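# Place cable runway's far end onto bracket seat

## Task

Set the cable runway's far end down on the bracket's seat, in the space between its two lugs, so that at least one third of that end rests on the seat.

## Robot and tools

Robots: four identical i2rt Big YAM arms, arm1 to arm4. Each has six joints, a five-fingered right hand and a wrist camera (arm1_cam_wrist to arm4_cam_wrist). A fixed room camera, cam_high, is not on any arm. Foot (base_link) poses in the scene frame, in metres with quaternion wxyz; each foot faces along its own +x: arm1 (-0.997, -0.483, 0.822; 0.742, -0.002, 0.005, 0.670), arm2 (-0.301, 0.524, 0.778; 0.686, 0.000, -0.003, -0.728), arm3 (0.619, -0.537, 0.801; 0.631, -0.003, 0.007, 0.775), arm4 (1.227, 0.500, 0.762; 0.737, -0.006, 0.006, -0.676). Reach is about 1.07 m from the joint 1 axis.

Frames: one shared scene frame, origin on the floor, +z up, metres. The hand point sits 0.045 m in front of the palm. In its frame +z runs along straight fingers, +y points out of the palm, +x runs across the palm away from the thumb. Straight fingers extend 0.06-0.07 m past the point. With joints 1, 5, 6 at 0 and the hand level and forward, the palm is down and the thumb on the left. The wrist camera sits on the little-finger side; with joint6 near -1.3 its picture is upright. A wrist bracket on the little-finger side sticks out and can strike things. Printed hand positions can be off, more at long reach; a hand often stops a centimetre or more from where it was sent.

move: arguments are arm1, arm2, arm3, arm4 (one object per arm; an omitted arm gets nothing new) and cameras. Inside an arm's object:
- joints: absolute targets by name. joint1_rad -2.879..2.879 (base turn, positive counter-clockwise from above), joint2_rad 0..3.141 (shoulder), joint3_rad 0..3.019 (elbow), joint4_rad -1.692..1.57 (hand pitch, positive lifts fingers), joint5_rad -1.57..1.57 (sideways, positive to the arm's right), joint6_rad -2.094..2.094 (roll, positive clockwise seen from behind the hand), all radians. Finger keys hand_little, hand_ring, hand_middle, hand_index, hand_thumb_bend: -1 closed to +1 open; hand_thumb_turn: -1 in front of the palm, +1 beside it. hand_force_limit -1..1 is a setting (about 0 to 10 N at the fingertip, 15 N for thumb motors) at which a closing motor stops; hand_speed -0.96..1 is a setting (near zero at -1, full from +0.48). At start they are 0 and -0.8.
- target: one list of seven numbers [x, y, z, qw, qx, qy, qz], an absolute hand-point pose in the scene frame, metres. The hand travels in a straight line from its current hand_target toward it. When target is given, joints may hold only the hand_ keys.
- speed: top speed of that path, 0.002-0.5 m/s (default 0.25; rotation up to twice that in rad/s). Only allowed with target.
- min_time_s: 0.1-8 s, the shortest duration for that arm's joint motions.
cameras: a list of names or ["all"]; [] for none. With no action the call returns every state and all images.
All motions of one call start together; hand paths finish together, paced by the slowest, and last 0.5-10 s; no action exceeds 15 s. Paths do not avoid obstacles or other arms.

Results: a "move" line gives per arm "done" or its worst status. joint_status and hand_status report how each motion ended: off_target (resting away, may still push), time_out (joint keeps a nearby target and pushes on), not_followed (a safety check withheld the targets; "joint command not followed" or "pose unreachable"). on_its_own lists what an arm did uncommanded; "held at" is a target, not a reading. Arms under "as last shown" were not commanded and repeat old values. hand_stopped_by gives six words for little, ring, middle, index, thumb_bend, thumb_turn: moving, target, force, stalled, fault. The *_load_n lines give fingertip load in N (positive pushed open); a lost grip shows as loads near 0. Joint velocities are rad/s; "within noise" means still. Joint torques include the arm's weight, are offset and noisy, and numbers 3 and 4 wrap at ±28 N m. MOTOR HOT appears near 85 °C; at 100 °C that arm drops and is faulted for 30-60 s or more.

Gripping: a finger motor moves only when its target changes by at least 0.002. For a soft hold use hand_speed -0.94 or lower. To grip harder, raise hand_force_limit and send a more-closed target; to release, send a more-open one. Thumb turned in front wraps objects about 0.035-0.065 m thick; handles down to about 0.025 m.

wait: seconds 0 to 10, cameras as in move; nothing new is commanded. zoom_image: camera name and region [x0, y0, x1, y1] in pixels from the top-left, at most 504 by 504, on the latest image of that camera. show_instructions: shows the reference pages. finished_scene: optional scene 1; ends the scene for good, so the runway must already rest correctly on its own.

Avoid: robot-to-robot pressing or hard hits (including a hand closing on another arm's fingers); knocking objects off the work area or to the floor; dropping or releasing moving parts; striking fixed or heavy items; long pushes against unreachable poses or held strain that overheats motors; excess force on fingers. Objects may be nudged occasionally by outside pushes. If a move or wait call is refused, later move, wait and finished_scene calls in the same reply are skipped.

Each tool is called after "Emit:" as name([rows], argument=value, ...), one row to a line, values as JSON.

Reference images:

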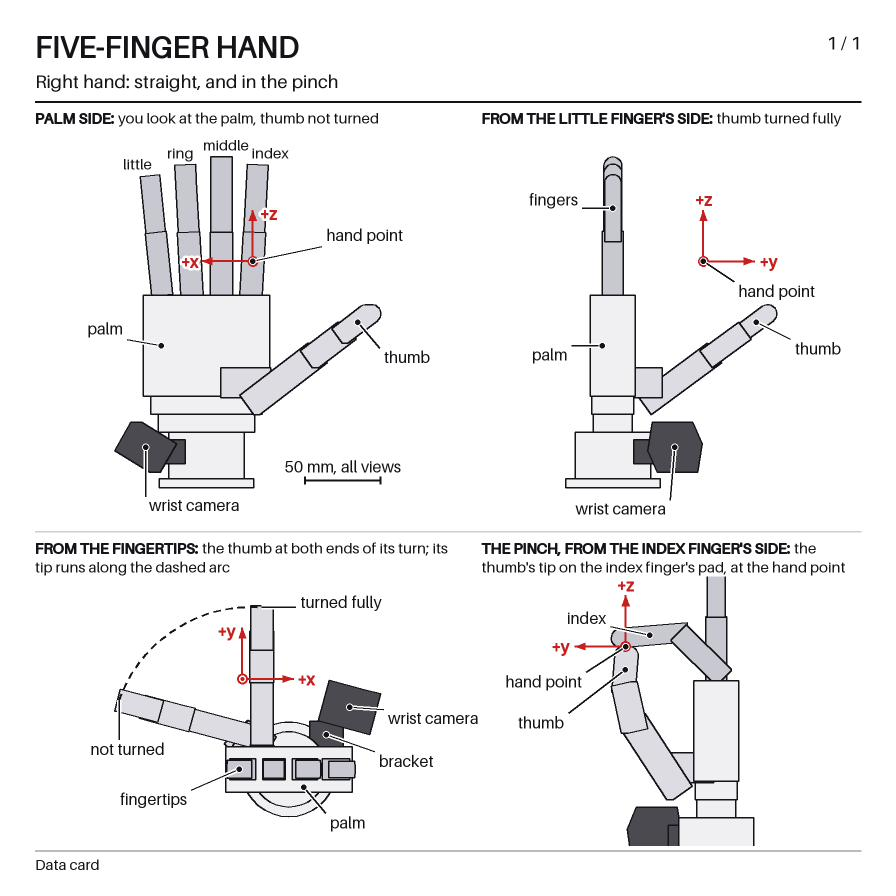

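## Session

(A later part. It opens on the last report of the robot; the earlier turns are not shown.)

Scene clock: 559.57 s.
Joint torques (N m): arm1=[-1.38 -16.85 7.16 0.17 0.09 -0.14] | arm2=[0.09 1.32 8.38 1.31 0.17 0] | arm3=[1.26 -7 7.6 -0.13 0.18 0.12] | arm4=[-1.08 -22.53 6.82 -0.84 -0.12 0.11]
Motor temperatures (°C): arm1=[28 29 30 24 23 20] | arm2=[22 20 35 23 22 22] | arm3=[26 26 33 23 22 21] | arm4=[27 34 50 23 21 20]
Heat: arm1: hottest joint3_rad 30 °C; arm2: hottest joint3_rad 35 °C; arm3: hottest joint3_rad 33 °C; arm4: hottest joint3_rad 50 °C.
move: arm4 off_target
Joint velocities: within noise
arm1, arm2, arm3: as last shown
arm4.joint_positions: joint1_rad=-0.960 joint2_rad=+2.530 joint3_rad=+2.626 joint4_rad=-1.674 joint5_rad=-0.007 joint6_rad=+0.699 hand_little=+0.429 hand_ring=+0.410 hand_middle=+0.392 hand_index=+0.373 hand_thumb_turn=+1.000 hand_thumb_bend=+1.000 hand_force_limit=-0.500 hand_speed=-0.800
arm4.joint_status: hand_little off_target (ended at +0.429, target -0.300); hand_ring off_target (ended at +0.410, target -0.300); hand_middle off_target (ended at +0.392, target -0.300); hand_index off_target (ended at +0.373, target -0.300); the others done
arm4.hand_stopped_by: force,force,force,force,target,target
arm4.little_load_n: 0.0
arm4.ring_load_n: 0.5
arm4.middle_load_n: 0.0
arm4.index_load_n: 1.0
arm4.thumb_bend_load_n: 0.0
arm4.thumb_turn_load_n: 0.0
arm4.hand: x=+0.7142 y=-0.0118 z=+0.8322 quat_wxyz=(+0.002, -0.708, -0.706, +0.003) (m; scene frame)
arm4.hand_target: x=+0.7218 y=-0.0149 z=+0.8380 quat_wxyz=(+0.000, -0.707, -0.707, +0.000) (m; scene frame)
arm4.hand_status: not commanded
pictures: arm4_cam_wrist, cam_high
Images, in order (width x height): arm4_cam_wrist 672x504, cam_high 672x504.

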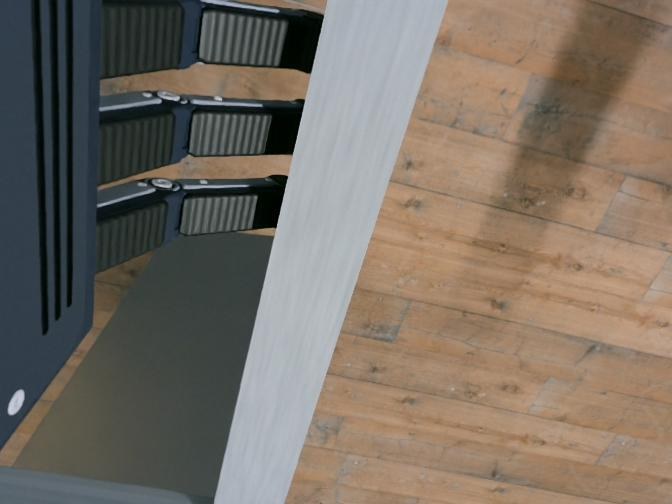

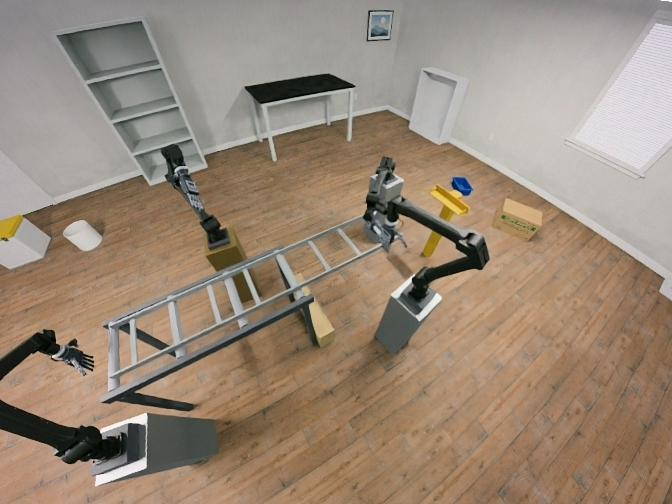

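Emit:
move(arm4={"joints": {"hand_little": 1.0, "hand_ring": 1.0, "hand_middle": 1.0, "hand_index": 1.0}})

Emit:
move(arm4={"target": [0.722, -0.015, 0.785, 0, -0.7071, -0.7071, 0], "speed": 0.1})

Emit:
move(arm4={"target": [0.744, -0.015, 0.785, 0, -0.7071, -0.7071, 0], "speed": 0.05}, cameras=["arm4_cam_wrist"])

Scene clock: 573.37 s.
Joint torques (N m): arm1=[-1.32 -16.73 7.24 0.18 0.08 -0.13] | arm2=[-0.26 1.55 8.4 1.42 0.16 -0.04] | arm3=[1.26 -7 7.58 -0.16 0.18 0.13] | arm4=[-1.08 -22.59 6.82 -0.84 -0.1 0.11]
Motor temperatures (°C): arm1=[28 29 30 24 23 20] | arm2=[22 20 35 23 22 22] | arm3=[26 25 33 23 22 21] | arm4=[27 34 47 23 21 20]
Heat: arm1: hottest joint3_rad 30 °C; arm2: hottest joint3_rad 35 °C; arm3: hottest joint3_rad 33 °C; arm4: hottest joint3_rad 47 °C.
move: arm4 done
Joint velocities: within noise
arm1, arm2, arm3: as last shown
arm2.thumb_bend_load_n: -0.5
arm3.index_load_n: -0.5
arm4.joint_positions: joint1_rad=-0.960 joint2_rad=+2.530 joint3_rad=+2.626 joint4_rad=-1.674 joint5_rad=-0.007 joint6_rad=+0.699 hand_little=+1.000 hand_ring=+1.000 hand_middle=+1.000 hand_index=+1.000 hand_thumb_turn=+1.000 hand_thumb_bend=+1.000 hand_force_limit=-0.500 hand_speed=-0.800
arm4.joint_status: all done
arm4.hand_stopped_by: target,target,target,target,target,target
arm4.little_load_n: 0.0
arm4.ring_load_n: 0.0
arm4.middle_load_n: 0.0
arm4.index_load_n: 0.0
arm4.thumb_bend_load_n: 0.0
arm4.thumb_turn_load_n: 0.0
arm4.hand: x=+0.7144 y=-0.0120 z=+0.8322 quat_wxyz=(+0.001, -0.708, -0.706, +0.003) (m; scene frame)
arm4.hand_target: x=+0.7219 y=-0.0150 z=+0.8380 quat_wxyz=(+0.000, -0.707, -0.707, +0.000) (m; scene frame)
arm4.hand_status: not commanded
pictures: none

Scene clock: 574.57 s.
Joint torques (N m): arm1=[-1.2 -16.5 7.2 0.28 0.09 -0.13] | arm2=[0.03 1.2 8.34 1.28 0.17 0] | arm3=[1.26 -6.95 7.58 -0.16 0.18 0.12] | arm4=[-1.08 -22.42 6.23 -0.03 -0.05 0.12]
Motor temperatures (°C): arm1=[28 30 30 24 23 20] | arm2=[22 20 35 23 22 22] | arm3=[26 25 33 23 22 21] | arm4=[27 35 47 23 21 20]
Heat: arm1: hottest joint2_rad 30 °C; arm2: hottest joint3_rad 35 °C; arm3: hottest joint3_rad 33 °C; arm4: hottest joint3_rad 47 °C.
move: arm4 done
Joint velocities: within noise
arm1.joint_positions: joint1_rad=+0.408 joint2_rad=+1.916 joint3_rad=+1.285 joint4_rad=-0.963 joint5_rad=+0.006 joint6_rad=-1.261 hand_little=+1.000 hand_ring=+1.000 hand_middle=+1.000 hand_index=+1.000 hand_thumb_turn=+1.000 hand_thumb_bend=+1.000 hand_force_limit=+0.000 hand_speed=-0.800
arm1.joint_status: not commanded
arm1.hand_stopped_by: target,target,target,target,target,target
arm1.little_load_n: 0.0
arm1.ring_load_n: 0.0
arm1.middle_load_n: 0.0
arm1.index_load_n: 0.0
arm1.thumb_bend_load_n: 0.0
arm1.thumb_turn_load_n: 0.0
arm1.hand: x=-1.0906 y=-0.0217 z=+0.7907 quat_wxyz=(+0.013, +0.709, +0.705, -0.007) (m; scene frame)
arm1.hand_target: x=-1.0899 y=-0.0152 z=+0.8000 quat_wxyz=(+0.000, +0.707, +0.707, +0.000) (m; scene frame)
arm1.hand_status: not commanded
arm2: as last shown
arm2.thumb_bend_load_n: 0.0
arm3.joint_positions: joint1_rad=-0.001 joint2_rad=+1.097 joint3_rad=+1.019 joint4_rad=-1.480 joint5_rad=+0.004 joint6_rad=-1.366 hand_little=+1.000 hand_ring=+1.000 hand_middle=+1.000 hand_index=+1.000 hand_thumb_turn=+1.000 hand_thumb_bend=+1.000 hand_force_limit=-0.500 hand_speed=-0.500
arm3.joint_status: not commanded
arm3.hand_stopped_by: target,target,target,target,target,target
arm3.little_load_n: 0.0
arm3.ring_load_n: 0.0
arm3.middle_load_n: 0.0
arm3.index_load_n: 0.0
arm3.thumb_bend_load_n: 0.0
arm3.thumb_turn_load_n: 0.0
arm3.hand: x=+0.6223 y=-0.2774 z=+0.9971 quat_wxyz=(-0.001, +0.708, +0.706, -0.002) (m; scene frame)
arm3.hand_target: x=+0.6201 y=-0.2800 z=+0.9999 quat_wxyz=(+0.000, +0.707, +0.707, +0.000) (m; scene frame)
arm3.hand_status: not commanded
arm4.joint_positions: joint1_rad=-0.960 joint2_rad=+2.517 joint3_rad=+2.472 joint4_rad=-1.549 joint5_rad=-0.008 joint6_rad=+0.699 hand_little=+1.000 hand_ring=+1.000 hand_middle=+1.000 hand_index=+1.000 hand_thumb_turn=+1.000 hand_thumb_bend=+1.000 hand_force_limit=-0.500 hand_speed=-0.800
arm4.joint_status: not commanded
arm4.hand_stopped_by: target,target,target,target,target,target
arm4.little_load_n: 0.0
arm4.ring_load_n: 0.0
arm4.middle_load_n: -0.5
arm4.index_load_n: 0.0
arm4.thumb_bend_load_n: 0.0
arm4.thumb_turn_load_n: 0.0
arm4.hand: x=+0.7177 y=-0.0090 z=+0.7831 quat_wxyz=(+0.000, -0.708, -0.706, -0.005) (m; scene frame)
arm4.hand_target: x=+0.7219 y=-0.0149 z=+0.7851 quat_wxyz=(+0.000, -0.707, -0.707, +0.000) (m; scene frame)
arm4.hand_status: done (0.008 m and 0.6 deg from the pose sent, 0.048 m and 0.4 deg at the start)
pictures: none

Scene clock: 575.70 s.
Joint torques (N m): arm1=[-1.03 -16.5 7.24 0.24 0.07 -0.13] | arm2=[0.5 0.44 8.42 1.24 0.12 -0.05] | arm3=[1.26 -6.95 7.6 -0.16 0.18 0.12] | arm4=[-1.26 -21.89 6.19 -0.06 -0.05 0.14]
Motor temperatures (°C): arm1=[28 30 30 24 23 20] | arm2=[22 20 35 23 22 22] | arm3=[26 25 33 23 22 21] | arm4=[27 35 46 23 21 20]
Heat: arm1: hottest joint2_rad 30 °C; arm2: hottest joint3_rad 35 °C; arm3: hottest joint3_rad 33 °C; arm4: hottest joint3_rad 46 °C.
move: arm4 done
Joint velocities: within noise
arm1, arm2, arm3: as last shown
arm4.joint_positions: joint1_rad=-0.938 joint2_rad=+2.439 joint3_rad=+2.324 joint4_rad=-1.478 joint5_rad=-0.009 joint6_rad=+0.716 hand_little=+1.000 hand_ring=+1.000 hand_middle=+1.000 hand_index=+1.000 hand_thumb_turn=+1.000 hand_thumb_bend=+1.000 hand_force_limit=-0.500 hand_speed=-0.800
arm4.joint_status: not commanded
arm4.hand_stopped_by: target,target,target,target,target,target
arm4.little_load_n: 0.0
arm4.ring_load_n: 0.0
arm4.middle_load_n: 0.0
arm4.index_load_n: 0.0
arm4.thumb_bend_load_n: 0.0
arm4.thumb_turn_load_n: 0.0
arm4.hand: x=+0.7404 y=-0.0106 z=+0.7825 quat_wxyz=(+0.000, -0.706, -0.708, -0.005) (m; scene frame)
arm4.hand_target: x=+0.7440 y=-0.0150 z=+0.7848 quat_wxyz=(+0.000, -0.707, -0.707, +0.000) (m; scene frame)
arm4.hand_status: done (0.006 m and 0.6 deg from the pose sent, 0.027 m and 0.6 deg at the start)
pictures: arm4_cam_wrist
Images, in order (width x height): arm4_cam_wrist 672x504.

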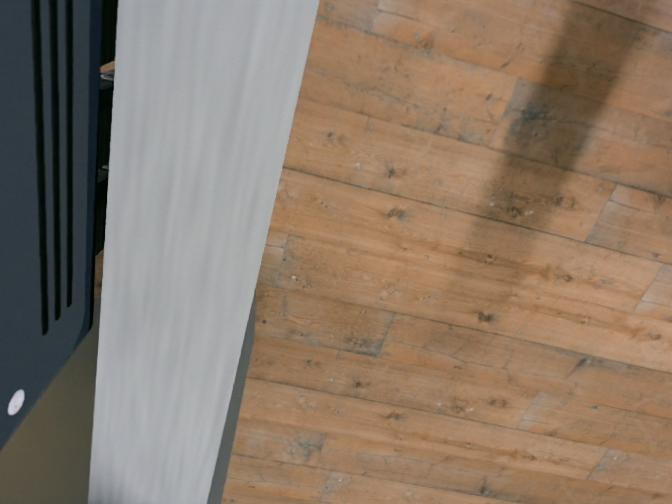

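Emit:
move(arm4={"joints": {"hand_little": -0.4, "hand_ring": -0.4, "hand_middle": -0.4, "hand_index": -0.4}}, cameras=["arm4_cam_wrist"])

Scene clock: 581.37 s.
Joint torques (N m): arm1=[-0.91 -16.73 7.16 0.35 0.09 -0.12] | arm2=[0.03 1.85 8.53 1.29 0.16 -0.05] | arm3=[1.32 -7 7.58 -0.16 0.18 0.12] | arm4=[-1.2 -21.89 6.12 -0.09 -0.06 0.15]
Motor temperatures (°C): arm1=[28 30 30 24 23 20] | arm2=[22 20 35 23 22 22] | arm3=[26 25 33 23 22 21] | arm4=[27 37 46 23 21 20]
Heat: arm1: hottest joint2_rad 30 °C; arm2: hottest joint3_rad 35 °C; arm3: hottest joint3_rad 33 °C; arm4: hottest joint3_rad 46 °C.
move: arm4 done
Joint velocities: within noise
arm1, arm3: as last shown
arm2.joint_positions: joint1_rad=+0.364 joint2_rad=+0.617 joint3_rad=+1.378 joint4_rad=-1.422 joint5_rad=+0.202 joint6_rad=-1.001 hand_little=+1.000 hand_ring=+1.000 hand_middle=+1.000 hand_index=+1.000 hand_thumb_turn=+1.000 hand_thumb_bend=+1.000 hand_force_limit=+0.000 hand_speed=-0.800
arm2.joint_status: not commanded
arm2.hand_stopped_by: target,target,target,target,target,target
arm2.little_load_n: 0.0
arm2.ring_load_n: 0.0
arm2.middle_load_n: 0.0
arm2.index_load_n: 0.0
arm2.thumb_bend_load_n: 0.0
arm2.thumb_turn_load_n: 0.0
arm2.hand: x=-0.3134 y=+0.3166 z=+1.2428 quat_wxyz=(+0.233, +0.506, -0.737, +0.383) (m; scene frame)
arm2.hand_target: x=-0.3134 y=+0.3166 z=+1.2547 quat_wxyz=(+0.237, +0.501, -0.732, +0.395) (m; scene frame)
arm2.hand_status: not commanded
arm4.joint_positions: joint1_rad=-0.938 joint2_rad=+2.439 joint3_rad=+2.324 joint4_rad=-1.478 joint5_rad=-0.009 joint6_rad=+0.716 hand_little=-0.400 hand_ring=-0.400 hand_middle=-0.400 hand_index=-0.400 hand_thumb_turn=+1.000 hand_thumb_bend=+1.000 hand_force_limit=-0.500 hand_speed=-0.800
arm4.joint_status: all done
arm4.hand_stopped_by: target,target,target,target,target,target
arm4.little_load_n: 0.0
arm4.ring_load_n: 0.0
arm4.middle_load_n: 0.0
arm4.index_load_n: 0.0
arm4.thumb_bend_load_n: 0.0
arm4.thumb_turn_load_n: 0.0
arm4.hand: x=+0.7403 y=-0.0106 z=+0.7828 quat_wxyz=(+0.000, -0.707, -0.708, -0.005) (m; scene frame)
arm4.hand_target: x=+0.7440 y=-0.0150 z=+0.7851 quat_wxyz=(+0.000, -0.707, -0.707, +0.000) (m; scene frame)
arm4.hand_status: not commanded
pictures: arm4_cam_wrist
Images, in order (width x height): arm4_cam_wrist 672x504.

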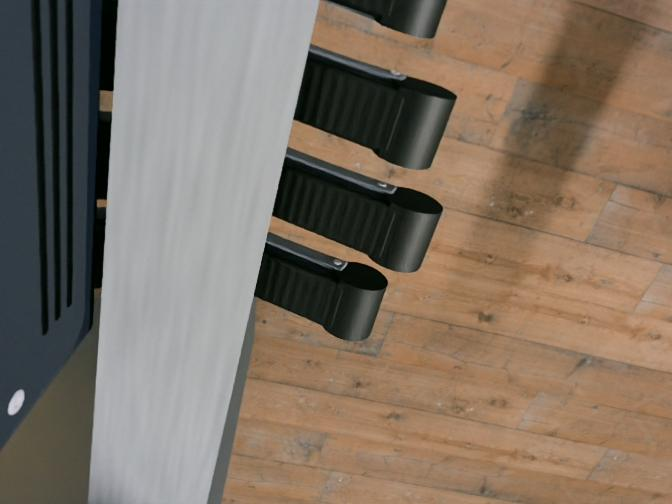

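Emit:
move(arm4={"target": [0.744, -0.015, 0.80, 0, -0.7071, -0.7071, 0], "speed": 0.04}, cameras=["arm4_cam_wrist"])

Scene clock: 585.30 s.
Joint torques (N m): arm1=[-0.97 -16.67 7.15 0.29 0.11 -0.11] | arm2=[0.15 1.2 8.38 1.33 0.14 -0.06] | arm3=[1.2 -6.95 7.6 -0.16 0.18 0.12] | arm4=[-1.2 -22.36 7.92 -0.95 -0.07 0.14]
Motor temperatures (°C): arm1=[28 30 30 24 23 20] | arm2=[22 20 35 23 22 22] | arm3=[26 25 33 23 22 21] | arm4=[27 38 46 23 21 20]
Heat: arm1: hottest joint2_rad 30 °C; arm2: hottest joint3_rad 35 °C; arm3: hottest joint3_rad 33 °C; arm4: hottest joint3_rad 46 °C.
move: arm4 off_target
Joint velocities: within noise
arm1, arm2, arm3: as last shown
arm4.joint_positions: joint1_rad=-0.938 joint2_rad=+2.437 joint3_rad=+2.324 joint4_rad=-1.486 joint5_rad=-0.009 joint6_rad=+0.716 hand_little=-0.400 hand_ring=-0.400 hand_middle=-0.400 hand_index=-0.400 hand_thumb_turn=+1.000 hand_thumb_bend=+1.000 hand_force_limit=-0.500 hand_speed=-0.800
arm4.joint_status: not commanded
arm4.hand_stopped_by: target,target,target,target,target,target
arm4.little_load_n: 0.5
arm4.ring_load_n: 0.0
arm4.middle_load_n: 0.0
arm4.index_load_n: 0.0
arm4.thumb_bend_load_n: 0.0
arm4.thumb_turn_load_n: 0.0
arm4.hand: x=+0.7417 y=-0.0094 z=+0.7843 quat_wxyz=(+0.000, -0.707, -0.708, -0.007) (m; scene frame)
arm4.hand_target: x=+0.7442 y=-0.0149 z=+0.7999 quat_wxyz=(+0.000, -0.707, -0.707, +0.000) (m; scene frame)
arm4.hand_status: off_target (0.017 m and 0.9 deg from the pose sent, 0.018 m and 0.5 deg at the start)
pictures: arm4_cam_wrist
Images, in order (width x height): arm4_cam_wrist 672x504.

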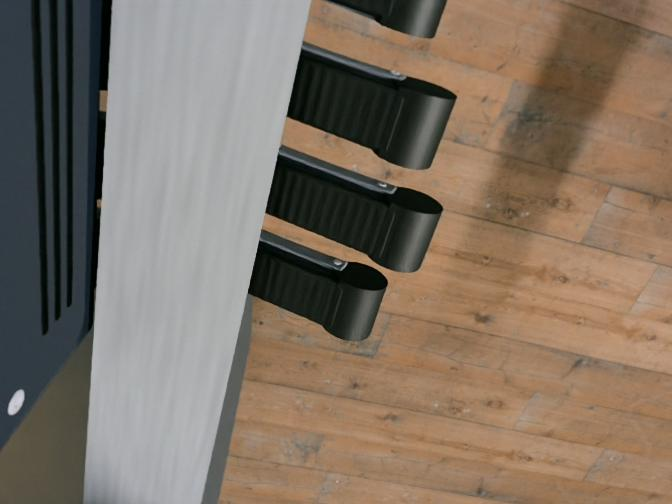

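Emit:
move(arm4={"target": [0.84, -0.015, 0.80, 0, -0.7071, -0.7071, 0], "speed": 0.08}, cameras=["arm4_cam_wrist", "cam_high"])

Emit:
zoom_image(camera="cam_high", region=[340, 160, 500, 280])

Scene clock: 591.77 s.
Joint torques (N m): arm1=[-1.2 -16.5 7.16 0.25 0.08 -0.14] | arm2=[0.09 1.38 8.38 1.32 0.16 0] | arm3=[1.26 -6.95 7.6 -0.18 0.17 0.12] | arm4=[-1.67 -20.78 6.48 0.01 0.01 0.14]
Motor temperatures (°C): arm1=[28 30 30 24 23 20] | arm2=[22 20 35 23 22 22] | arm3=[26 25 33 23 22 21] | arm4=[27 38 46 23 21 20]
Heat: arm1: hottest joint2_rad 30 °C; arm2: hottest joint3_rad 35 °C; arm3: hottest joint3_rad 33 °C; arm4: hottest joint3_rad 46 °C.
move: arm4 off_target
Joint velocities: within noise
arm1, arm2, arm3: as last shown
arm2.little_load_n: 0.5
arm2.index_load_n: -0.5
arm4.joint_positions: joint1_rad=-0.835 joint2_rad=+2.213 joint3_rad=+1.915 joint4_rad=-1.326 joint5_rad=-0.012 joint6_rad=+0.814 hand_little=-0.400 hand_ring=-0.400 hand_middle=-0.400 hand_index=-0.400 hand_thumb_turn=+1.000 hand_thumb_bend=+1.000 hand_force_limit=-0.500 hand_speed=-0.800
arm4.joint_status: not commanded
arm4.hand_stopped_by: target,target,target,target,target,target
arm4.little_load_n: 2.0
arm4.ring_load_n: 0.0
arm4.middle_load_n: 0.0
arm4.index_load_n: 0.0
arm4.thumb_bend_load_n: 0.0
arm4.thumb_turn_load_n: 0.0
arm4.hand: x=+0.8440 y=-0.0104 z=+0.7836 quat_wxyz=(+0.000, -0.704, -0.709, -0.020) (m; scene frame)
arm4.hand_target: x=+0.8401 y=-0.0150 z=+0.8002 quat_wxyz=(+0.000, -0.707, -0.707, +0.000) (m; scene frame)
arm4.hand_status: off_target (0.017 m and 2.4 deg from the pose sent, 0.100 m and 0.9 deg at the start)
pictures: arm4_cam_wrist, cam_high
Images, in order (width x height): arm4_cam_wrist 672x504, cam_high 672x504.

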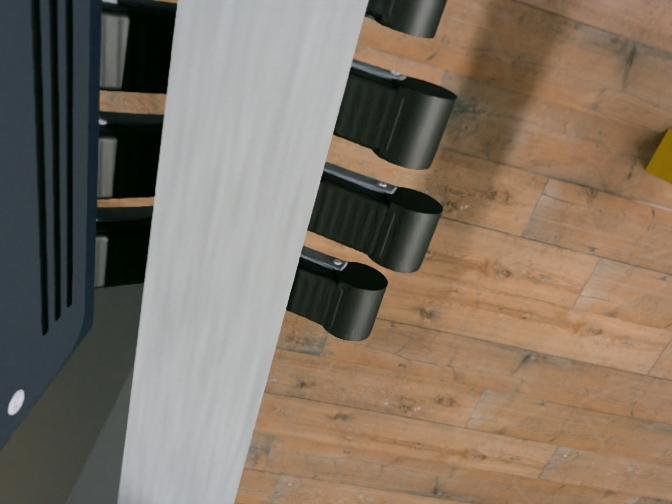

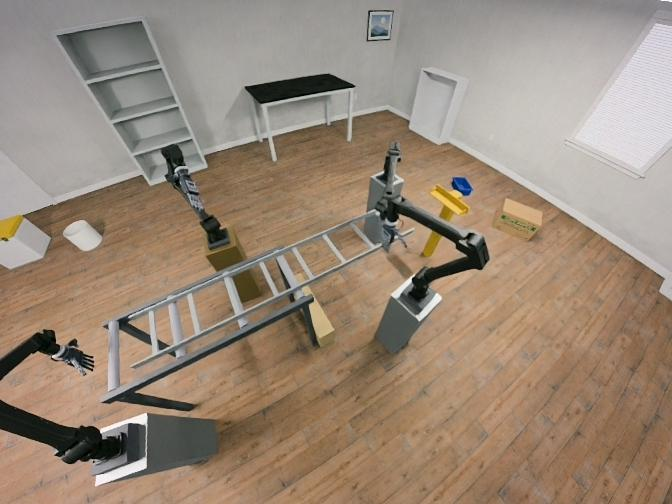

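Scaled by 3.150 from the camera's 672x504 image, which has a finer 960x720 frame.

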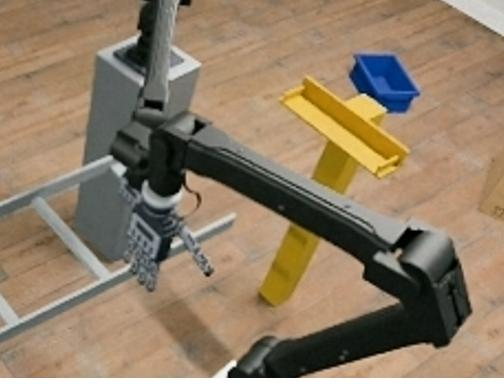

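Emit:
move(arm4={"target": [0.835, -0.015, 0.815, 0, -0.7071, -0.7071, 0], "speed": 0.05}, cameras=["arm4_cam_wrist"])

Scene clock: 603.73 s.
Joint torques (N m): arm1=[-1.03 -17.03 7.16 0.32 0.08 -0.11] | arm2=[-0.09 1.2 8.49 1.24 0.14 -0.05] | arm3=[1.26 -6.95 7.58 -0.14 0.18 0.12] | arm4=[-2.2 -21.01 8.87 -1.16 0.02 0.07]
Motor temperatures (°C): arm1=[28 30 30 24 23 20] | arm2=[22 20 35 23 22 22] | arm3=[26 25 33 23 22 20] | arm4=[27 37 45 23 21 20]
Heat: arm1: hottest joint2_rad 30 °C; arm2: hottest joint3_rad 35 °C; arm3: hottest joint3_rad 33 °C; arm4: hottest joint3_rad 45 °C.
move: arm4 off_target
Joint velocities: within noise
arm1, arm2, arm3: as last shown
arm2.little_load_n: 0.0
arm2.index_load_n: 0.0
arm4.joint_positions: joint1_rad=-0.835 joint2_rad=+2.213 joint3_rad=+1.915 joint4_rad=-1.330 joint5_rad=-0.012 joint6_rad=+0.814 hand_little=-0.400 hand_ring=-0.400 hand_middle=-0.400 hand_index=-0.400 hand_thumb_turn=+1.000 hand_thumb_bend=+1.000 hand_force_limit=-0.500 hand_speed=-0.800
arm4.joint_status: not commanded
arm4.hand_stopped_by: target,target,target,target,target,target
arm4.little_load_n: 2.0
arm4.ring_load_n: 0.0
arm4.middle_load_n: 0.0
arm4.index_load_n: 0.0
arm4.thumb_bend_load_n: 0.0
arm4.thumb_turn_load_n: 0.0
arm4.hand: x=+0.8448 y=-0.0096 z=+0.7837 quat_wxyz=(+0.000, -0.704, -0.709, -0.022) (m; scene frame)
arm4.hand_target: x=+0.8355 y=-0.0145 z=+0.8147 quat_wxyz=(+0.000, -0.707, -0.707, +0.000) (m; scene frame)
arm4.hand_status: off_target (0.033 m and 2.6 deg from the pose sent, 0.033 m and 2.4 deg at the start)
pictures: arm4_cam_wrist
Images, in order (width x height): arm4_cam_wrist 672x504.

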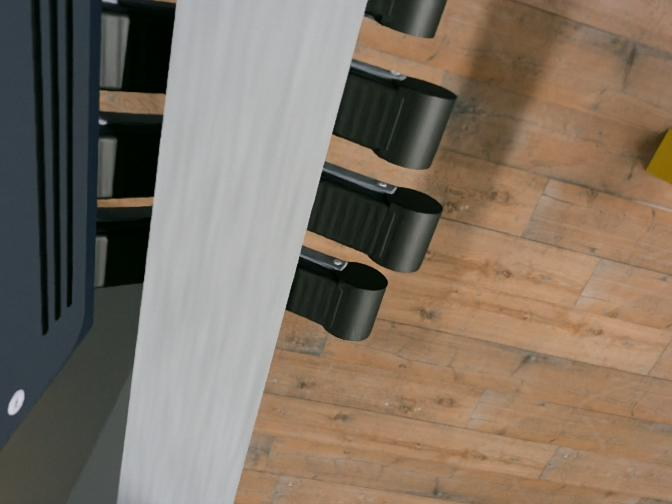

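Emit:
move(arm4={"target": [0.92, -0.015, 0.805, 0, -0.7071, -0.7071, 0], "speed": 0.06}, cameras=["arm4_cam_wrist", "cam_high", "arm2_cam_wrist"])

Emit:
zoom_image(camera="cam_high", region=[90, 220, 350, 420])

Scene clock: 618.70 s.
Joint torques (N m): arm1=[-1.08 -16.85 7.2 0.29 0.07 -0.12] | arm2=[-0.03 1.55 8.35 1.29 0.17 -0.03] | arm3=[1.26 -7.06 7.58 -0.14 0.18 0.13] | arm4=[-1.73 -20.84 7.01 -0.5 0.21 0.14]
Motor temperatures (°C): arm1=[27 30 30 24 23 20] | arm2=[22 20 35 23 22 22] | arm3=[26 25 33 22 22 20] | arm4=[27 36 46 23 21 20]
Heat: arm1: hottest joint2_rad 30 °C; arm2: hottest joint3_rad 35 °C; arm3: hottest joint3_rad 33 °C; arm4: hottest joint3_rad 46 °C.
move: arm4 off_target
Joint velocities: within noise
arm1, arm2, arm3: as last shown
arm2.ring_load_n: -0.5
arm3.ring_load_n: 0.5
arm4.joint_positions: joint1_rad=-0.739 joint2_rad=+2.092 joint3_rad=+1.672 joint4_rad=-1.227 joint5_rad=-0.019 joint6_rad=+0.908 hand_little=-0.399 hand_ring=-0.400 hand_middle=-0.400 hand_index=-0.400 hand_thumb_turn=+1.000 hand_thumb_bend=+1.000 hand_force_limit=-0.500 hand_speed=-0.800
arm4.joint_status: not commanded
arm4.hand_stopped_by: target,target,target,target,target,target
arm4.little_load_n: 7.5
arm4.ring_load_n: 0.0
arm4.middle_load_n: 0.0
arm4.index_load_n: 0.0
arm4.thumb_bend_load_n: 0.0
arm4.thumb_turn_load_n: -1.0
arm4.hand: x=+0.9270 y=-0.0066 z=+0.7712 quat_wxyz=(+0.001, -0.704, -0.710, -0.033) (m; scene frame)
arm4.hand_target: x=+0.9206 y=-0.0145 z=+0.8046 quat_wxyz=(+0.000, -0.707, -0.707, +0.000) (m; scene frame)
arm4.hand_status: off_target (0.036 m and 3.8 deg from the pose sent, 0.078 m and 2.6 deg at the start)
pictures: arm2_cam_wrist, arm4_cam_wrist, cam_high
Images, in order (width x height): arm2_cam_wrist 672x504, arm4_cam_wrist 672x504, cam_high 672x504.

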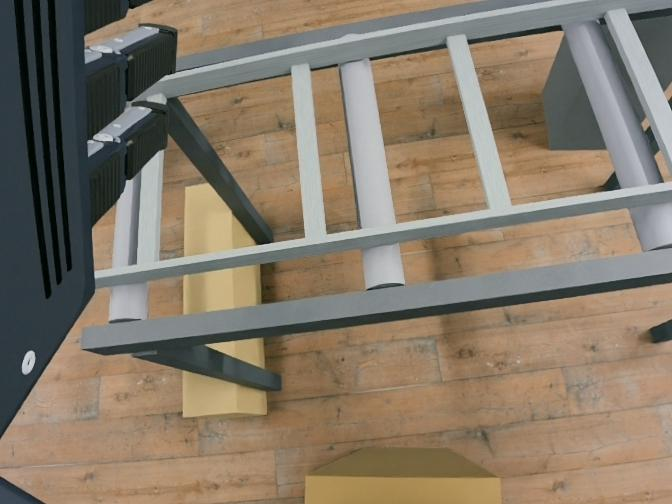

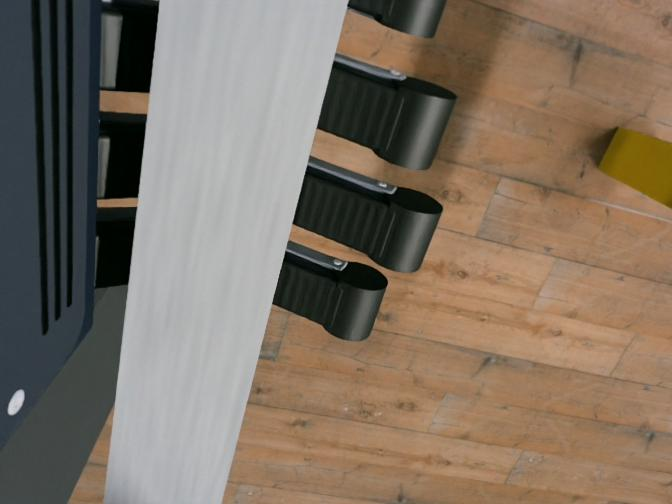

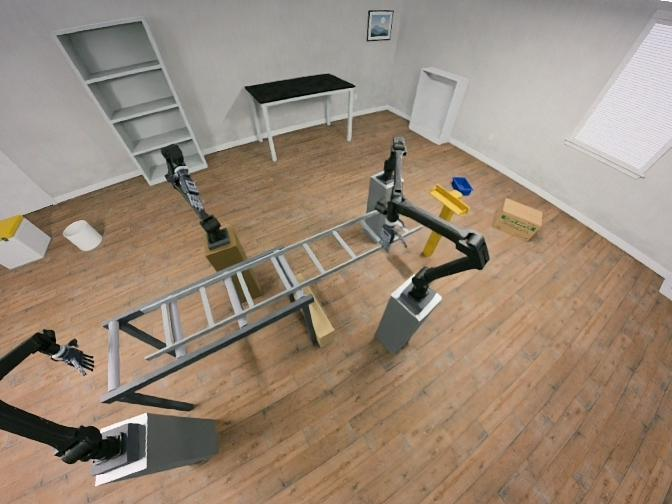

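Scaled by 1.938 from the camera's 672x504 image, which has a finer 960x720 frame.

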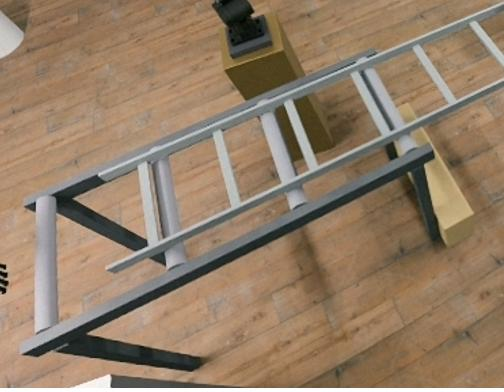

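Emit:
move(arm4={"joints": {"hand_little": -0.75, "hand_ring": -0.8, "hand_middle": -0.8, "hand_index": -0.8, "hand_force_limit": -0.2, "hand_speed": -0.9}}, cameras=["arm4_cam_wrist"])

Scene clock: 646.30 s.
Joint torques (N m): arm1=[-1.03 -16.67 7.21 0.2 0.08 -0.13] | arm2=[0.03 0.85 8.32 1.36 0.16 0] | arm3=[1.26 -6.95 7.6 -0.14 0.18 0.12] | arm4=[-1.79 -20.66 7.02 -0.51 0.2 0.14]
Motor temperatures (°C): arm1=[27 30 30 24 23 20] | arm2=[22 20 35 23 22 22] | arm3=[26 24 33 22 22 20] | arm4=[27 39 42 23 21 20]
Heat: arm1: hottest joint2_rad 30 °C; arm2: hottest joint3_rad 35 °C; arm3: hottest joint3_rad 33 °C; arm4: hottest joint3_rad 42 °C.
move: arm4 off_target
Joint velocities: within noise
arm1, arm2, arm3: as last shown
arm2.ring_load_n: 0.0
arm3.ring_load_n: 0.0
arm4.joint_positions: joint1_rad=-0.739 joint2_rad=+2.090 joint3_rad=+1.672 joint4_rad=-1.226 joint5_rad=-0.019 joint6_rad=+0.908 hand_little=-0.400 hand_ring=-0.426 hand_middle=-0.472 hand_index=-0.510 hand_thumb_turn=+1.000 hand_thumb_bend=+1.000 hand_force_limit=-0.200 hand_speed=-0.900
arm4.joint_status: hand_little off_target (ended at -0.400, target -0.750); hand_ring off_target (ended at -0.426, target -0.800); hand_middle off_target (ended at -0.472, target -0.800); hand_index off_target (ended at -0.510, target -0.800); the others done
arm4.hand_stopped_by: force,force,force,force,target,target
arm4.little_load_n: 1.5
arm4.ring_load_n: 1.0
arm4.middle_load_n: 3.5
arm4.index_load_n: 4.5
arm4.thumb_bend_load_n: 1.0
arm4.thumb_turn_load_n: -0.5
arm4.hand: x=+0.9268 y=-0.0069 z=+0.7722 quat_wxyz=(+0.001, -0.704, -0.710, -0.032) (m; scene frame)
arm4.hand_target: x=+0.9206 y=-0.0146 z=+0.8046 quat_wxyz=(+0.000, -0.707, -0.707, +0.000) (m; scene frame)
arm4.hand_status: not commanded
pictures: arm4_cam_wrist
Images, in order (width x height): arm4_cam_wrist 672x504.

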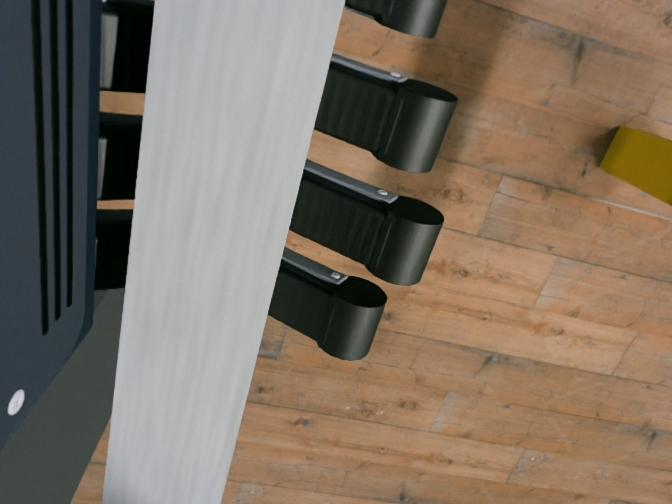

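Emit:
move(arm3={"joints": {"joint6_rad": 1.7}})

Emit:
move(arm3={"target": [0.647, 0.05, 0.93, 0, 0.7071, -0.7071, 0], "speed": 0.2}, cameras=["arm3_cam_wrist", "arm4_cam_wrist", "cam_high"])

Scene clock: 679.13 s.
Joint torques (N m): arm1=[-1.14 -16.56 7.06 0.21 0.11 -0.15] | arm2=[-0.26 1.2 8.38 1.28 0.15 -0.03] | arm3=[1.38 -7.06 7.6 -0.14 0.11 0.12] | arm4=[-1.67 -20.72 7.02 -0.5 0.2 0.14]
Motor temperatures (°C): arm1=[27 30 30 24 23 20] | arm2=[22 20 35 23 22 22] | arm3=[26 24 33 22 22 20] | arm4=[27 37 41 23 21 20]
Heat: arm1: hottest joint2_rad 30 °C; arm2: hottest joint3_rad 35 °C; arm3: hottest joint3_rad 33 °C; arm4: hottest joint3_rad 41 °C.
move: arm3 done
Joint velocities: within noise
arm1.joint_positions: joint1_rad=+0.408 joint2_rad=+1.916 joint3_rad=+1.285 joint4_rad=-0.963 joint5_rad=+0.006 joint6_rad=-1.261 hand_little=+1.000 hand_ring=+1.000 hand_middle=+1.000 hand_index=+1.000 hand_thumb_turn=+1.000 hand_thumb_bend=+1.000 hand_force_limit=+0.000 hand_speed=-0.800
arm1.joint_status: not commanded
arm1.hand_stopped_by: target,target,target,target,target,target
arm1.little_load_n: 0.0
arm1.ring_load_n: 0.0
arm1.middle_load_n: 0.0
arm1.index_load_n: 0.0
arm1.thumb_bend_load_n: -0.5
arm1.thumb_turn_load_n: 0.0
arm1.hand: x=-1.0906 y=-0.0217 z=+0.7907 quat_wxyz=(+0.013, +0.709, +0.705, -0.007) (m; scene frame)
arm1.hand_target: x=-1.0899 y=-0.0152 z=+0.8000 quat_wxyz=(+0.000, +0.707, +0.707, +0.000) (m; scene frame)
arm1.hand_status: not commanded
arm2, arm4: as last shown
arm3.joint_positions: joint1_rad=-0.001 joint2_rad=+1.097 joint3_rad=+1.019 joint4_rad=-1.480 joint5_rad=+0.005 joint6_rad=+1.690 hand_little=+1.000 hand_ring=+1.000 hand_middle=+1.000 hand_index=+1.000 hand_thumb_turn=+1.000 hand_thumb_bend=+1.000 hand_force_limit=-0.500 hand_speed=-0.500
arm3.joint_status: all done
arm3.hand_stopped_by: target,target,target,target,target,target
arm3.little_load_n: 0.0
arm3.ring_load_n: 0.0
arm3.middle_load_n: 0.0
arm3.index_load_n: 0.0
arm3.thumb_bend_load_n: 0.0
arm3.thumb_turn_load_n: 0.0
arm3.hand: x=+0.4997 y=-0.2207 z=+0.9973 quat_wxyz=(+0.001, +0.736, -0.677, -0.001) (m; scene frame)
arm3.hand_target: x=+0.4973 y=-0.2236 z=+0.9999 quat_wxyz=(+0.000, +0.737, -0.676, +0.000) (m; scene frame)
arm3.hand_status: not commanded
arm4.index_load_n: 5.0
arm4.thumb_turn_load_n: 0.0
pictures: none

Scene clock: 681.67 s.
Joint torques (N m): arm1=[-1.08 -16.73 7.27 0.16 0.08 -0.12] | arm2=[-0.03 1.38 8.38 1.16 0.13 0] | arm3=[-0.21 -16.26 10.78 -0.2 -0.12 -0.04] | arm4=[-1.73 -20.72 7.02 -0.5 0.21 0.14]
Motor temperatures (°C): arm1=[27 30 30 24 23 20] | arm2=[22 20 35 23 22 22] | arm3=[26 24 34 22 22 20] | arm4=[27 37 41 23 21 20]
Heat: arm1: hottest joint2_rad 30 °C; arm2: hottest joint3_rad 35 °C; arm3: hottest joint3_rad 34 °C; arm4: hottest joint3_rad 41 °C.
move: arm3 off_target
Joint velocities: within noise
arm1, arm2, arm4: as last shown
arm1.thumb_bend_load_n: 0.0
arm3.joint_positions: joint1_rad=-0.352 joint2_rad=+1.810 joint3_rad=+1.580 joint4_rad=-1.350 joint5_rad=+0.006 joint6_rad=+1.426 hand_little=+1.000 hand_ring=+1.000 hand_middle=+1.000 hand_index=+1.000 hand_thumb_turn=+1.000 hand_thumb_bend=+1.000 hand_force_limit=-0.500 hand_speed=-0.500
arm3.joint_status: not commanded
arm3.hand_stopped_by: target,target,target,target,target,target
arm3.little_load_n: 0.0
arm3.ring_load_n: 0.0
arm3.middle_load_n: 0.0
arm3.index_load_n: 0.0
arm3.thumb_bend_load_n: 0.0
arm3.thumb_turn_load_n: 0.0
arm3.hand: x=+0.6418 y=+0.0363 z=+0.9188 quat_wxyz=(+0.009, +0.706, -0.708, +0.009) (m; scene frame)
arm3.hand_target: x=+0.6470 y=+0.0494 z=+0.9301 quat_wxyz=(+0.000, +0.707, -0.707, +0.000) (m; scene frame)
arm3.hand_status: off_target (0.018 m and 1.4 deg from the pose sent, 0.315 m and 4.8 deg at the start)
arm4.index_load_n: 4.5
pictures: arm3_cam_wrist, arm4_cam_wrist, cam_high
Images, in order (width x height): arm3_cam_wrist 672x504, arm4_cam_wrist 672x504, cam_high 672x504.

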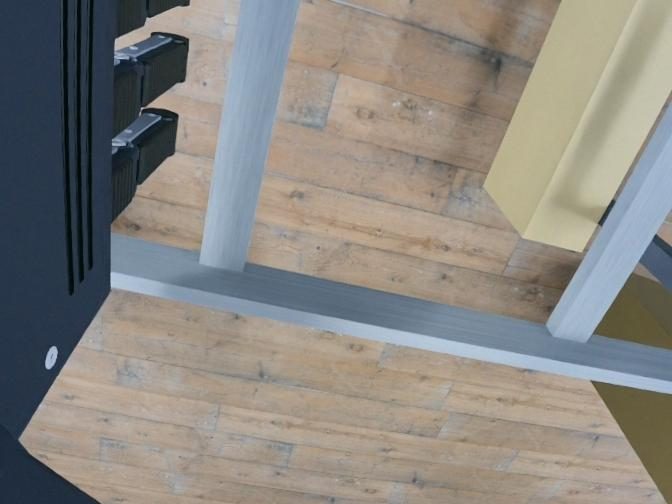

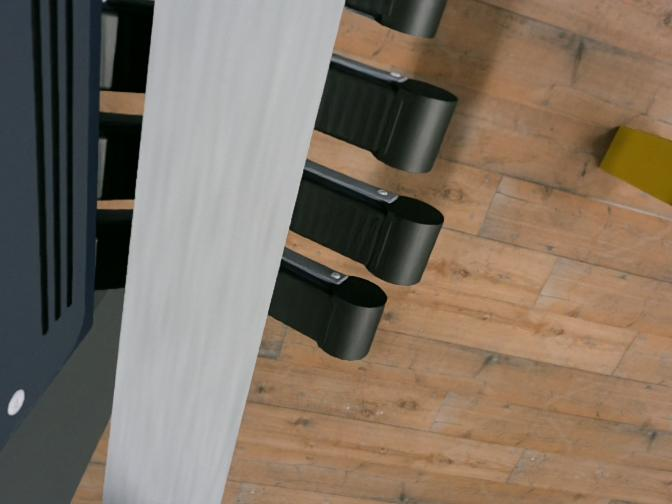

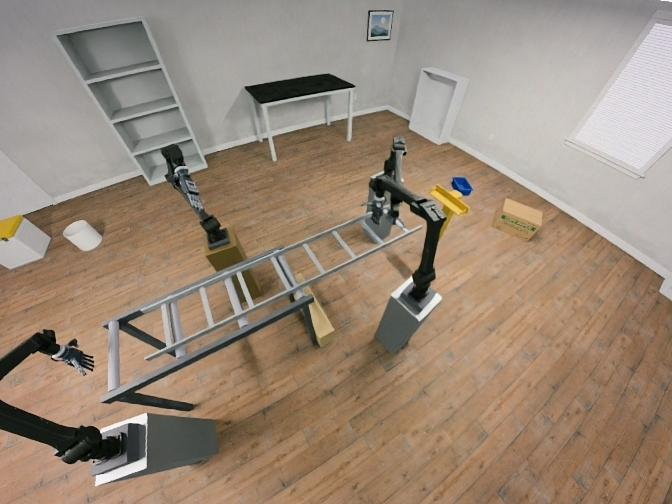

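Emit:
move(arm3={"target": [0.678, 0.035, 0.93, 0, 0.7071, -0.7071, 0], "speed": 0.15, "joints": {"hand_thumb_turn": -1.0}})

Emit:
move(arm3={"target": [0.678, 0.035, 0.785, 0, 0.7071, -0.7071, 0], "speed": 0.15}, cameras=["arm3_cam_wrist"])

Scene clock: 701.37 s.
Joint torques (N m): arm1=[-1.08 -16.5 7.24 0.21 0.09 -0.14] | arm2=[0.56 1.55 8.24 1.36 0.16 -0.03] | arm3=[0.09 -18.26 8.35 0.14 -0.11 -0.04] | arm4=[-1.73 -20.72 7.01 -0.5 0.21 0.14]
Motor temperatures (°C): arm1=[27 30 30 24 23 20] | arm2=[22 20 35 23 22 22] | arm3=[26 26 37 22 22 20] | arm4=[27 37 41 23 21 20]
Heat: arm1: hottest joint2_rad 30 °C; arm2: hottest joint3_rad 35 °C; arm3: hottest joint3_rad 37 °C; arm4: hottest joint3_rad 41 °C.
move: arm3 off_target
Joint velocities: within noise
arm1, arm4: as last shown
arm2.joint_positions: joint1_rad=+0.364 joint2_rad=+0.617 joint3_rad=+1.378 joint4_rad=-1.422 joint5_rad=+0.202 joint6_rad=-1.001 hand_little=+1.000 hand_ring=+1.000 hand_middle=+1.000 hand_index=+1.000 hand_thumb_turn=+1.000 hand_thumb_bend=+1.000 hand_force_limit=+0.000 hand_speed=-0.800
arm2.joint_status: not commanded
arm2.hand_stopped_by: target,target,target,target,target,target
arm2.little_load_n: 0.0
arm2.ring_load_n: 0.0
arm2.middle_load_n: 0.0
arm2.index_load_n: 0.0
arm2.thumb_bend_load_n: 0.0
arm2.thumb_turn_load_n: 0.0
arm2.hand: x=-0.3134 y=+0.3166 z=+1.2428 quat_wxyz=(+0.233, +0.506, -0.737, +0.383) (m; scene frame)
arm2.hand_target: x=-0.3134 y=+0.3166 z=+1.2547 quat_wxyz=(+0.237, +0.501, -0.732, +0.395) (m; scene frame)
arm2.hand_status: not commanded
arm3.joint_positions: joint1_rad=-0.415 joint2_rad=+1.810 joint3_rad=+1.580 joint4_rad=-1.350 joint5_rad=+0.005 joint6_rad=+1.365 hand_little=+1.000 hand_ring=+1.000 hand_middle=+1.000 hand_index=+1.000 hand_thumb_turn=-1.000 hand_thumb_bend=+1.000 hand_force_limit=-0.500 hand_speed=-0.500
arm3.joint_status: all done
arm3.hand_stopped_by: target,target,target,target,target,target
arm3.little_load_n: 0.0
arm3.ring_load_n: 0.0
arm3.middle_load_n: 0.0
arm3.index_load_n: 0.0
arm3.thumb_bend_load_n: 0.0
arm3.thumb_turn_load_n: 0.0
arm3.hand: x=+0.6755 y=+0.0302 z=+0.9188 quat_wxyz=(+0.009, +0.705, -0.709, +0.008) (m; scene frame)
arm3.hand_target: x=+0.6780 y=+0.0348 z=+0.9301 quat_wxyz=(+0.000, +0.707, -0.707, +0.000) (m; scene frame)
arm3.hand_status: off_target (0.012 m and 1.4 deg from the pose sent, 0.038 m and 1.4 deg at the start)
arm4.middle_load_n: 3.0
arm4.index_load_n: 5.0
pictures: none

Scene clock: 703.10 s.
Joint torques (N m): arm1=[-0.85 -16.44 7.19 0.27 0.11 -0.12] | arm2=[-0.09 1.55 8.39 1.28 0.13 0] | arm3=[0.03 -17.2 6.79 0.55 -0.12 -0.04] | arm4=[-1.73 -20.78 7.02 -0.5 0.21 0.14]
Motor temperatures (°C): arm1=[27 30 30 24 23 20] | arm2=[22 20 35 23 22 22] | arm3=[26 26 36 22 22 20] | arm4=[27 37 41 23 21 20]
Heat: arm1: hottest joint2_rad 30 °C; arm2: hottest joint3_rad 35 °C; arm3: hottest joint3_rad 36 °C; arm4: hottest joint3_rad 41 °C.
move: arm3 done
Joint velocities: within noise
arm1, arm2, arm4: as last shown
arm1.thumb_bend_load_n: -0.5
arm2.index_load_n: -0.5
arm3.joint_positions: joint1_rad=-0.415 joint2_rad=+1.936 joint3_rad=+1.397 joint4_rad=-1.023 joint5_rad=+0.005 joint6_rad=+1.365 hand_little=+1.000 hand_ring=+1.000 hand_middle=+1.000 hand_index=+1.000 hand_thumb_turn=-1.000 hand_thumb_bend=+1.000 hand_force_limit=-0.500 hand_speed=-0.500
arm3.joint_status: not commanded
arm3.hand_stopped_by: target,target,target,target,target,target
arm3.little_load_n: 0.0
arm3.ring_load_n: 0.0
arm3.middle_load_n: 0.0
arm3.index_load_n: 0.0
arm3.thumb_bend_load_n: 0.0
arm3.thumb_turn_load_n: 0.0
arm3.hand: x=+0.6756 y=+0.0316 z=+0.7874 quat_wxyz=(+0.002, +0.705, -0.709, +0.003) (m; scene frame)
arm3.hand_target: x=+0.6780 y=+0.0349 z=+0.7850 quat_wxyz=(+0.000, +0.707, -0.707, +0.000) (m; scene frame)
arm3.hand_status: done (0.005 m and 0.5 deg from the pose sent, 0.134 m and 1.4 deg at the start)
arm4.middle_load_n: 3.5
arm4.index_load_n: 4.5
pictures: arm3_cam_wrist
Images, in order (width x height): arm3_cam_wrist 672x504.

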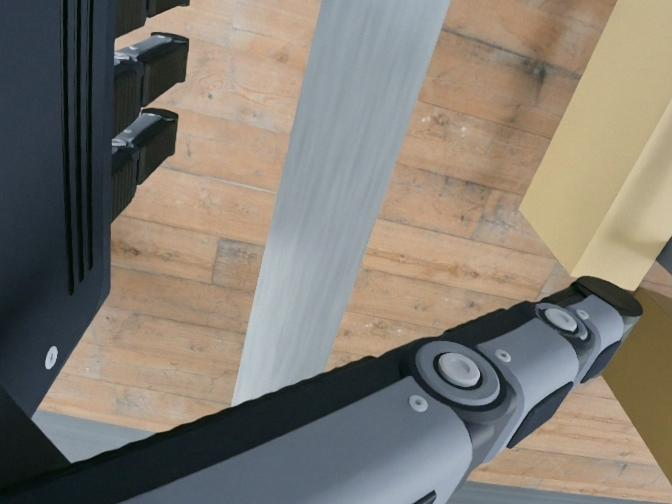

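Emit:
move(arm3={"target": [0.673, 0.035, 0.765, 0, 0.7071, -0.7071, 0], "speed": 0.1})

Emit:
move(arm3={"target": [0.647, 0.035, 0.765, 0, 0.7071, -0.7071, 0], "speed": 0.05})

Emit:
move(arm3={"joints": {"hand_little": -0.4, "hand_ring": -0.4, "hand_middle": -0.4, "hand_index": -0.4, "hand_force_limit": -0.5, "hand_speed": -0.85}}, cameras=["arm3_cam_wrist", "arm4_cam_wrist"])

Scene clock: 708.73 s.
Joint torques (N m): arm1=[-0.73 -16.38 7.15 0.21 0.11 -0.16] | arm2=[-0.21 0.97 8.39 1.35 0.18 -0.02] | arm3=[0.62 -16.91 6.5 0.55 -0.12 0.04] | arm4=[-1.73 -20.72 7.01 -0.53 0.21 0.14]
Motor temperatures (°C): arm1=[27 30 30 24 23 20] | arm2=[22 20 35 23 22 22] | arm3=[26 26 36 22 22 20] | arm4=[27 37 41 23 21 20]
Heat: arm1: hottest joint2_rad 30 °C; arm2: hottest joint3_rad 35 °C; arm3: hottest joint3_rad 36 °C; arm4: hottest joint3_rad 41 °C.
move: arm3 done
Joint velocities: within noise
arm1, arm2, arm4: as last shown
arm1.middle_load_n: -0.5
arm1.thumb_bend_load_n: 0.0
arm2.index_load_n: 0.0
arm3.joint_positions: joint1_rad=-0.415 joint2_rad=+1.959 joint3_rad=+1.380 joint4_rad=-0.978 joint5_rad=+0.005 joint6_rad=+1.365 hand_little=+1.000 hand_ring=+1.000 hand_middle=+1.000 hand_index=+1.000 hand_thumb_turn=-1.000 hand_thumb_bend=+1.000 hand_force_limit=-0.500 hand_speed=-0.500
arm3.joint_status: not commanded
arm3.hand_stopped_by: target,target,target,target,target,target
arm3.little_load_n: 0.0
arm3.ring_load_n: 0.0
arm3.middle_load_n: 0.0
arm3.index_load_n: 0.0
arm3.thumb_bend_load_n: 0.0
arm3.thumb_turn_load_n: 0.0
arm3.hand: x=+0.6757 y=+0.0324 z=+0.7703 quat_wxyz=(+0.000, +0.705, -0.709, +0.002) (m; scene frame)
arm3.hand_target: x=+0.6731 y=+0.0350 z=+0.7651 quat_wxyz=(+0.000, +0.707, -0.707, +0.000) (m; scene frame)
arm3.hand_status: done (0.006 m and 0.3 deg from the pose sent, 0.023 m and 0.5 deg at the start)
pictures: none

Scene clock: 709.90 s.
Joint torques (N m): arm1=[-1.26 -16.91 7.23 0.27 0.09 -0.14] | arm2=[0.15 0.85 8.46 1.29 0.17 -0.02] | arm3=[0.73 -17.85 6.24 0.54 -0.09 0.13] | arm4=[-1.73 -20.66 7.04 -0.49 0.21 0.14]
Motor temperatures (°C): arm1=[27 30 30 24 23 20] | arm2=[22 20 35 23 22 22] | arm3=[26 26 36 22 22 20] | arm4=[27 37 41 23 21 20]
Heat: arm1: hottest joint2_rad 30 °C; arm2: hottest joint3_rad 35 °C; arm3: hottest joint3_rad 36 °C; arm4: hottest joint3_rad 41 °C.
move: arm3 done
Joint velocities: within noise
arm1, arm2, arm4: as last shown
arm1.middle_load_n: 0.0
arm1.thumb_bend_load_n: -0.5
arm2.middle_load_n: 0.5
arm3.joint_positions: joint1_rad=-0.371 joint2_rad=+1.959 joint3_rad=+1.365 joint4_rad=-0.971 joint5_rad=+0.005 joint6_rad=+1.401 hand_little=+1.000 hand_ring=+1.000 hand_middle=+1.000 hand_index=+1.000 hand_thumb_turn=-1.000 hand_thumb_bend=+1.000 hand_force_limit=-0.500 hand_speed=-0.500
arm3.joint_status: not commanded
arm3.hand_stopped_by: target,target,target,target,target,target
arm3.little_load_n: 0.0
arm3.ring_load_n: 0.5
arm3.middle_load_n: 0.0
arm3.index_load_n: 0.0
arm3.thumb_bend_load_n: 0.0
arm3.thumb_turn_load_n: -0.5
arm3.hand: x=+0.6507 y=+0.0313 z=+0.7656 quat_wxyz=(+0.003, +0.708, -0.706, +0.004) (m; scene frame)
arm3.hand_target: x=+0.6469 y=+0.0350 z=+0.7651 quat_wxyz=(+0.000, +0.707, -0.707, +0.000) (m; scene frame)
arm3.hand_status: done (0.005 m and 0.6 deg from the pose sent, 0.029 m and 0.3 deg at the start)
arm4.index_load_n: 5.0
pictures: none

Scene clock: 713.73 s.
Joint torques (N m): arm1=[-1.32 -16.97 7.27 0.31 0.09 -0.13] | arm2=[-0.38 1.2 8.44 1.39 0.13 -0.02] | arm3=[0.91 -17.79 6.54 0.39 -0.13 0.09] | arm4=[-1.67 -19.78 7.04 -0.51 0.08 0.14]
Motor temperatures (°C): arm1=[27 30 30 24 23 20] | arm2=[22 20 35 23 22 21] | arm3=[26 27 35 22 22 20] | arm4=[27 38 41 23 21 20]
Heat: arm1: hottest joint2_rad 30 °C; arm2: hottest joint3_rad 35 °C; arm3: hottest joint3_rad 35 °C; arm4: hottest joint3_rad 41 °C.
move: arm3 done
Joint velocities: within noise
arm1, arm2, arm4: as last shown
arm1.little_load_n: -0.5
arm1.ring_load_n: -0.5
arm1.thumb_bend_load_n: 0.0
arm2.middle_load_n: 0.0
arm3.joint_positions: joint1_rad=-0.371 joint2_rad=+1.959 joint3_rad=+1.361 joint4_rad=-0.967 joint5_rad=+0.005 joint6_rad=+1.406 hand_little=-0.400 hand_ring=-0.400 hand_middle=-0.400 hand_index=-0.400 hand_thumb_turn=-1.000 hand_thumb_bend=+1.000 hand_force_limit=-0.500 hand_speed=-0.850
arm3.joint_status: all done
arm3.hand_stopped_by: target,target,target,target,target,target
arm3.little_load_n: 0.5
arm3.ring_load_n: 1.5
arm3.middle_load_n: 0.0
arm3.index_load_n: 0.0
arm3.thumb_bend_load_n: 0.0
arm3.thumb_turn_load_n: 0.0
arm3.hand: x=+0.6509 y=+0.0307 z=+0.7640 quat_wxyz=(+0.003, +0.706, -0.708, +0.004) (m; scene frame)
arm3.hand_target: x=+0.6469 y=+0.0349 z=+0.7651 quat_wxyz=(+0.000, +0.707, -0.707, +0.000) (m; scene frame)
arm3.hand_status: not commanded
arm4.joint_positions: joint1_rad=-0.739 joint2_rad=+2.080 joint3_rad=+1.672 joint4_rad=-1.226 joint5_rad=-0.015 joint6_rad=+0.909 hand_little=-0.400 hand_ring=-0.426 hand_middle=-0.472 hand_index=-0.510 hand_thumb_turn=+1.000 hand_thumb_bend=+1.000 hand_force_limit=-0.200 hand_speed=-0.900
arm4.little_load_n: 0.5
arm4.ring_load_n: 0.0
arm4.middle_load_n: 1.5
arm4.index_load_n: 3.5
arm4.thumb_bend_load_n: 0.5
arm4.hand: x=+0.9256 y=-0.0074 z=+0.7776 quat_wxyz=(+0.002, -0.704, -0.709, -0.026) (m; scene frame)
arm4.hand_target: x=+0.9205 y=-0.0145 z=+0.8046 quat_wxyz=(+0.000, -0.707, -0.707, +0.000) (m; scene frame)
pictures: arm3_cam_wrist, arm4_cam_wrist
Images, in order (width x height): arm3_cam_wrist 672x504, arm4_cam_wrist 672x504.

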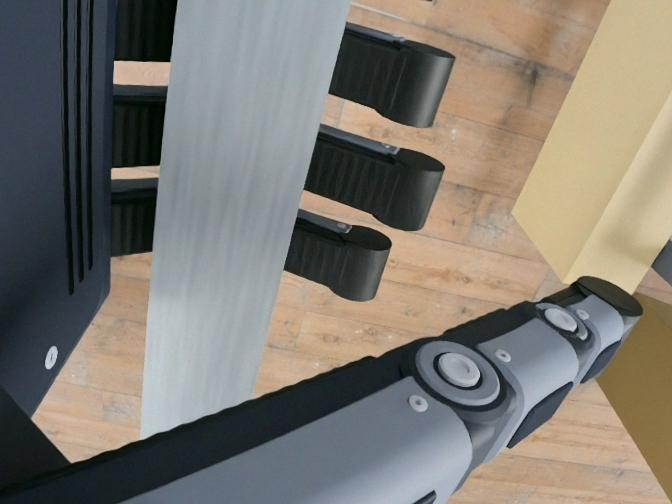

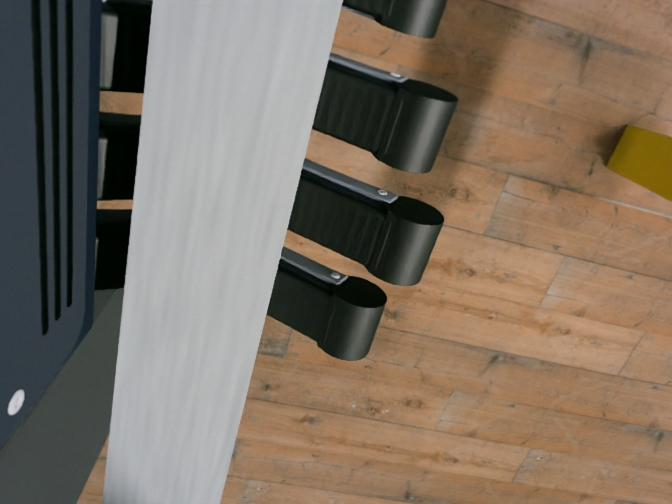

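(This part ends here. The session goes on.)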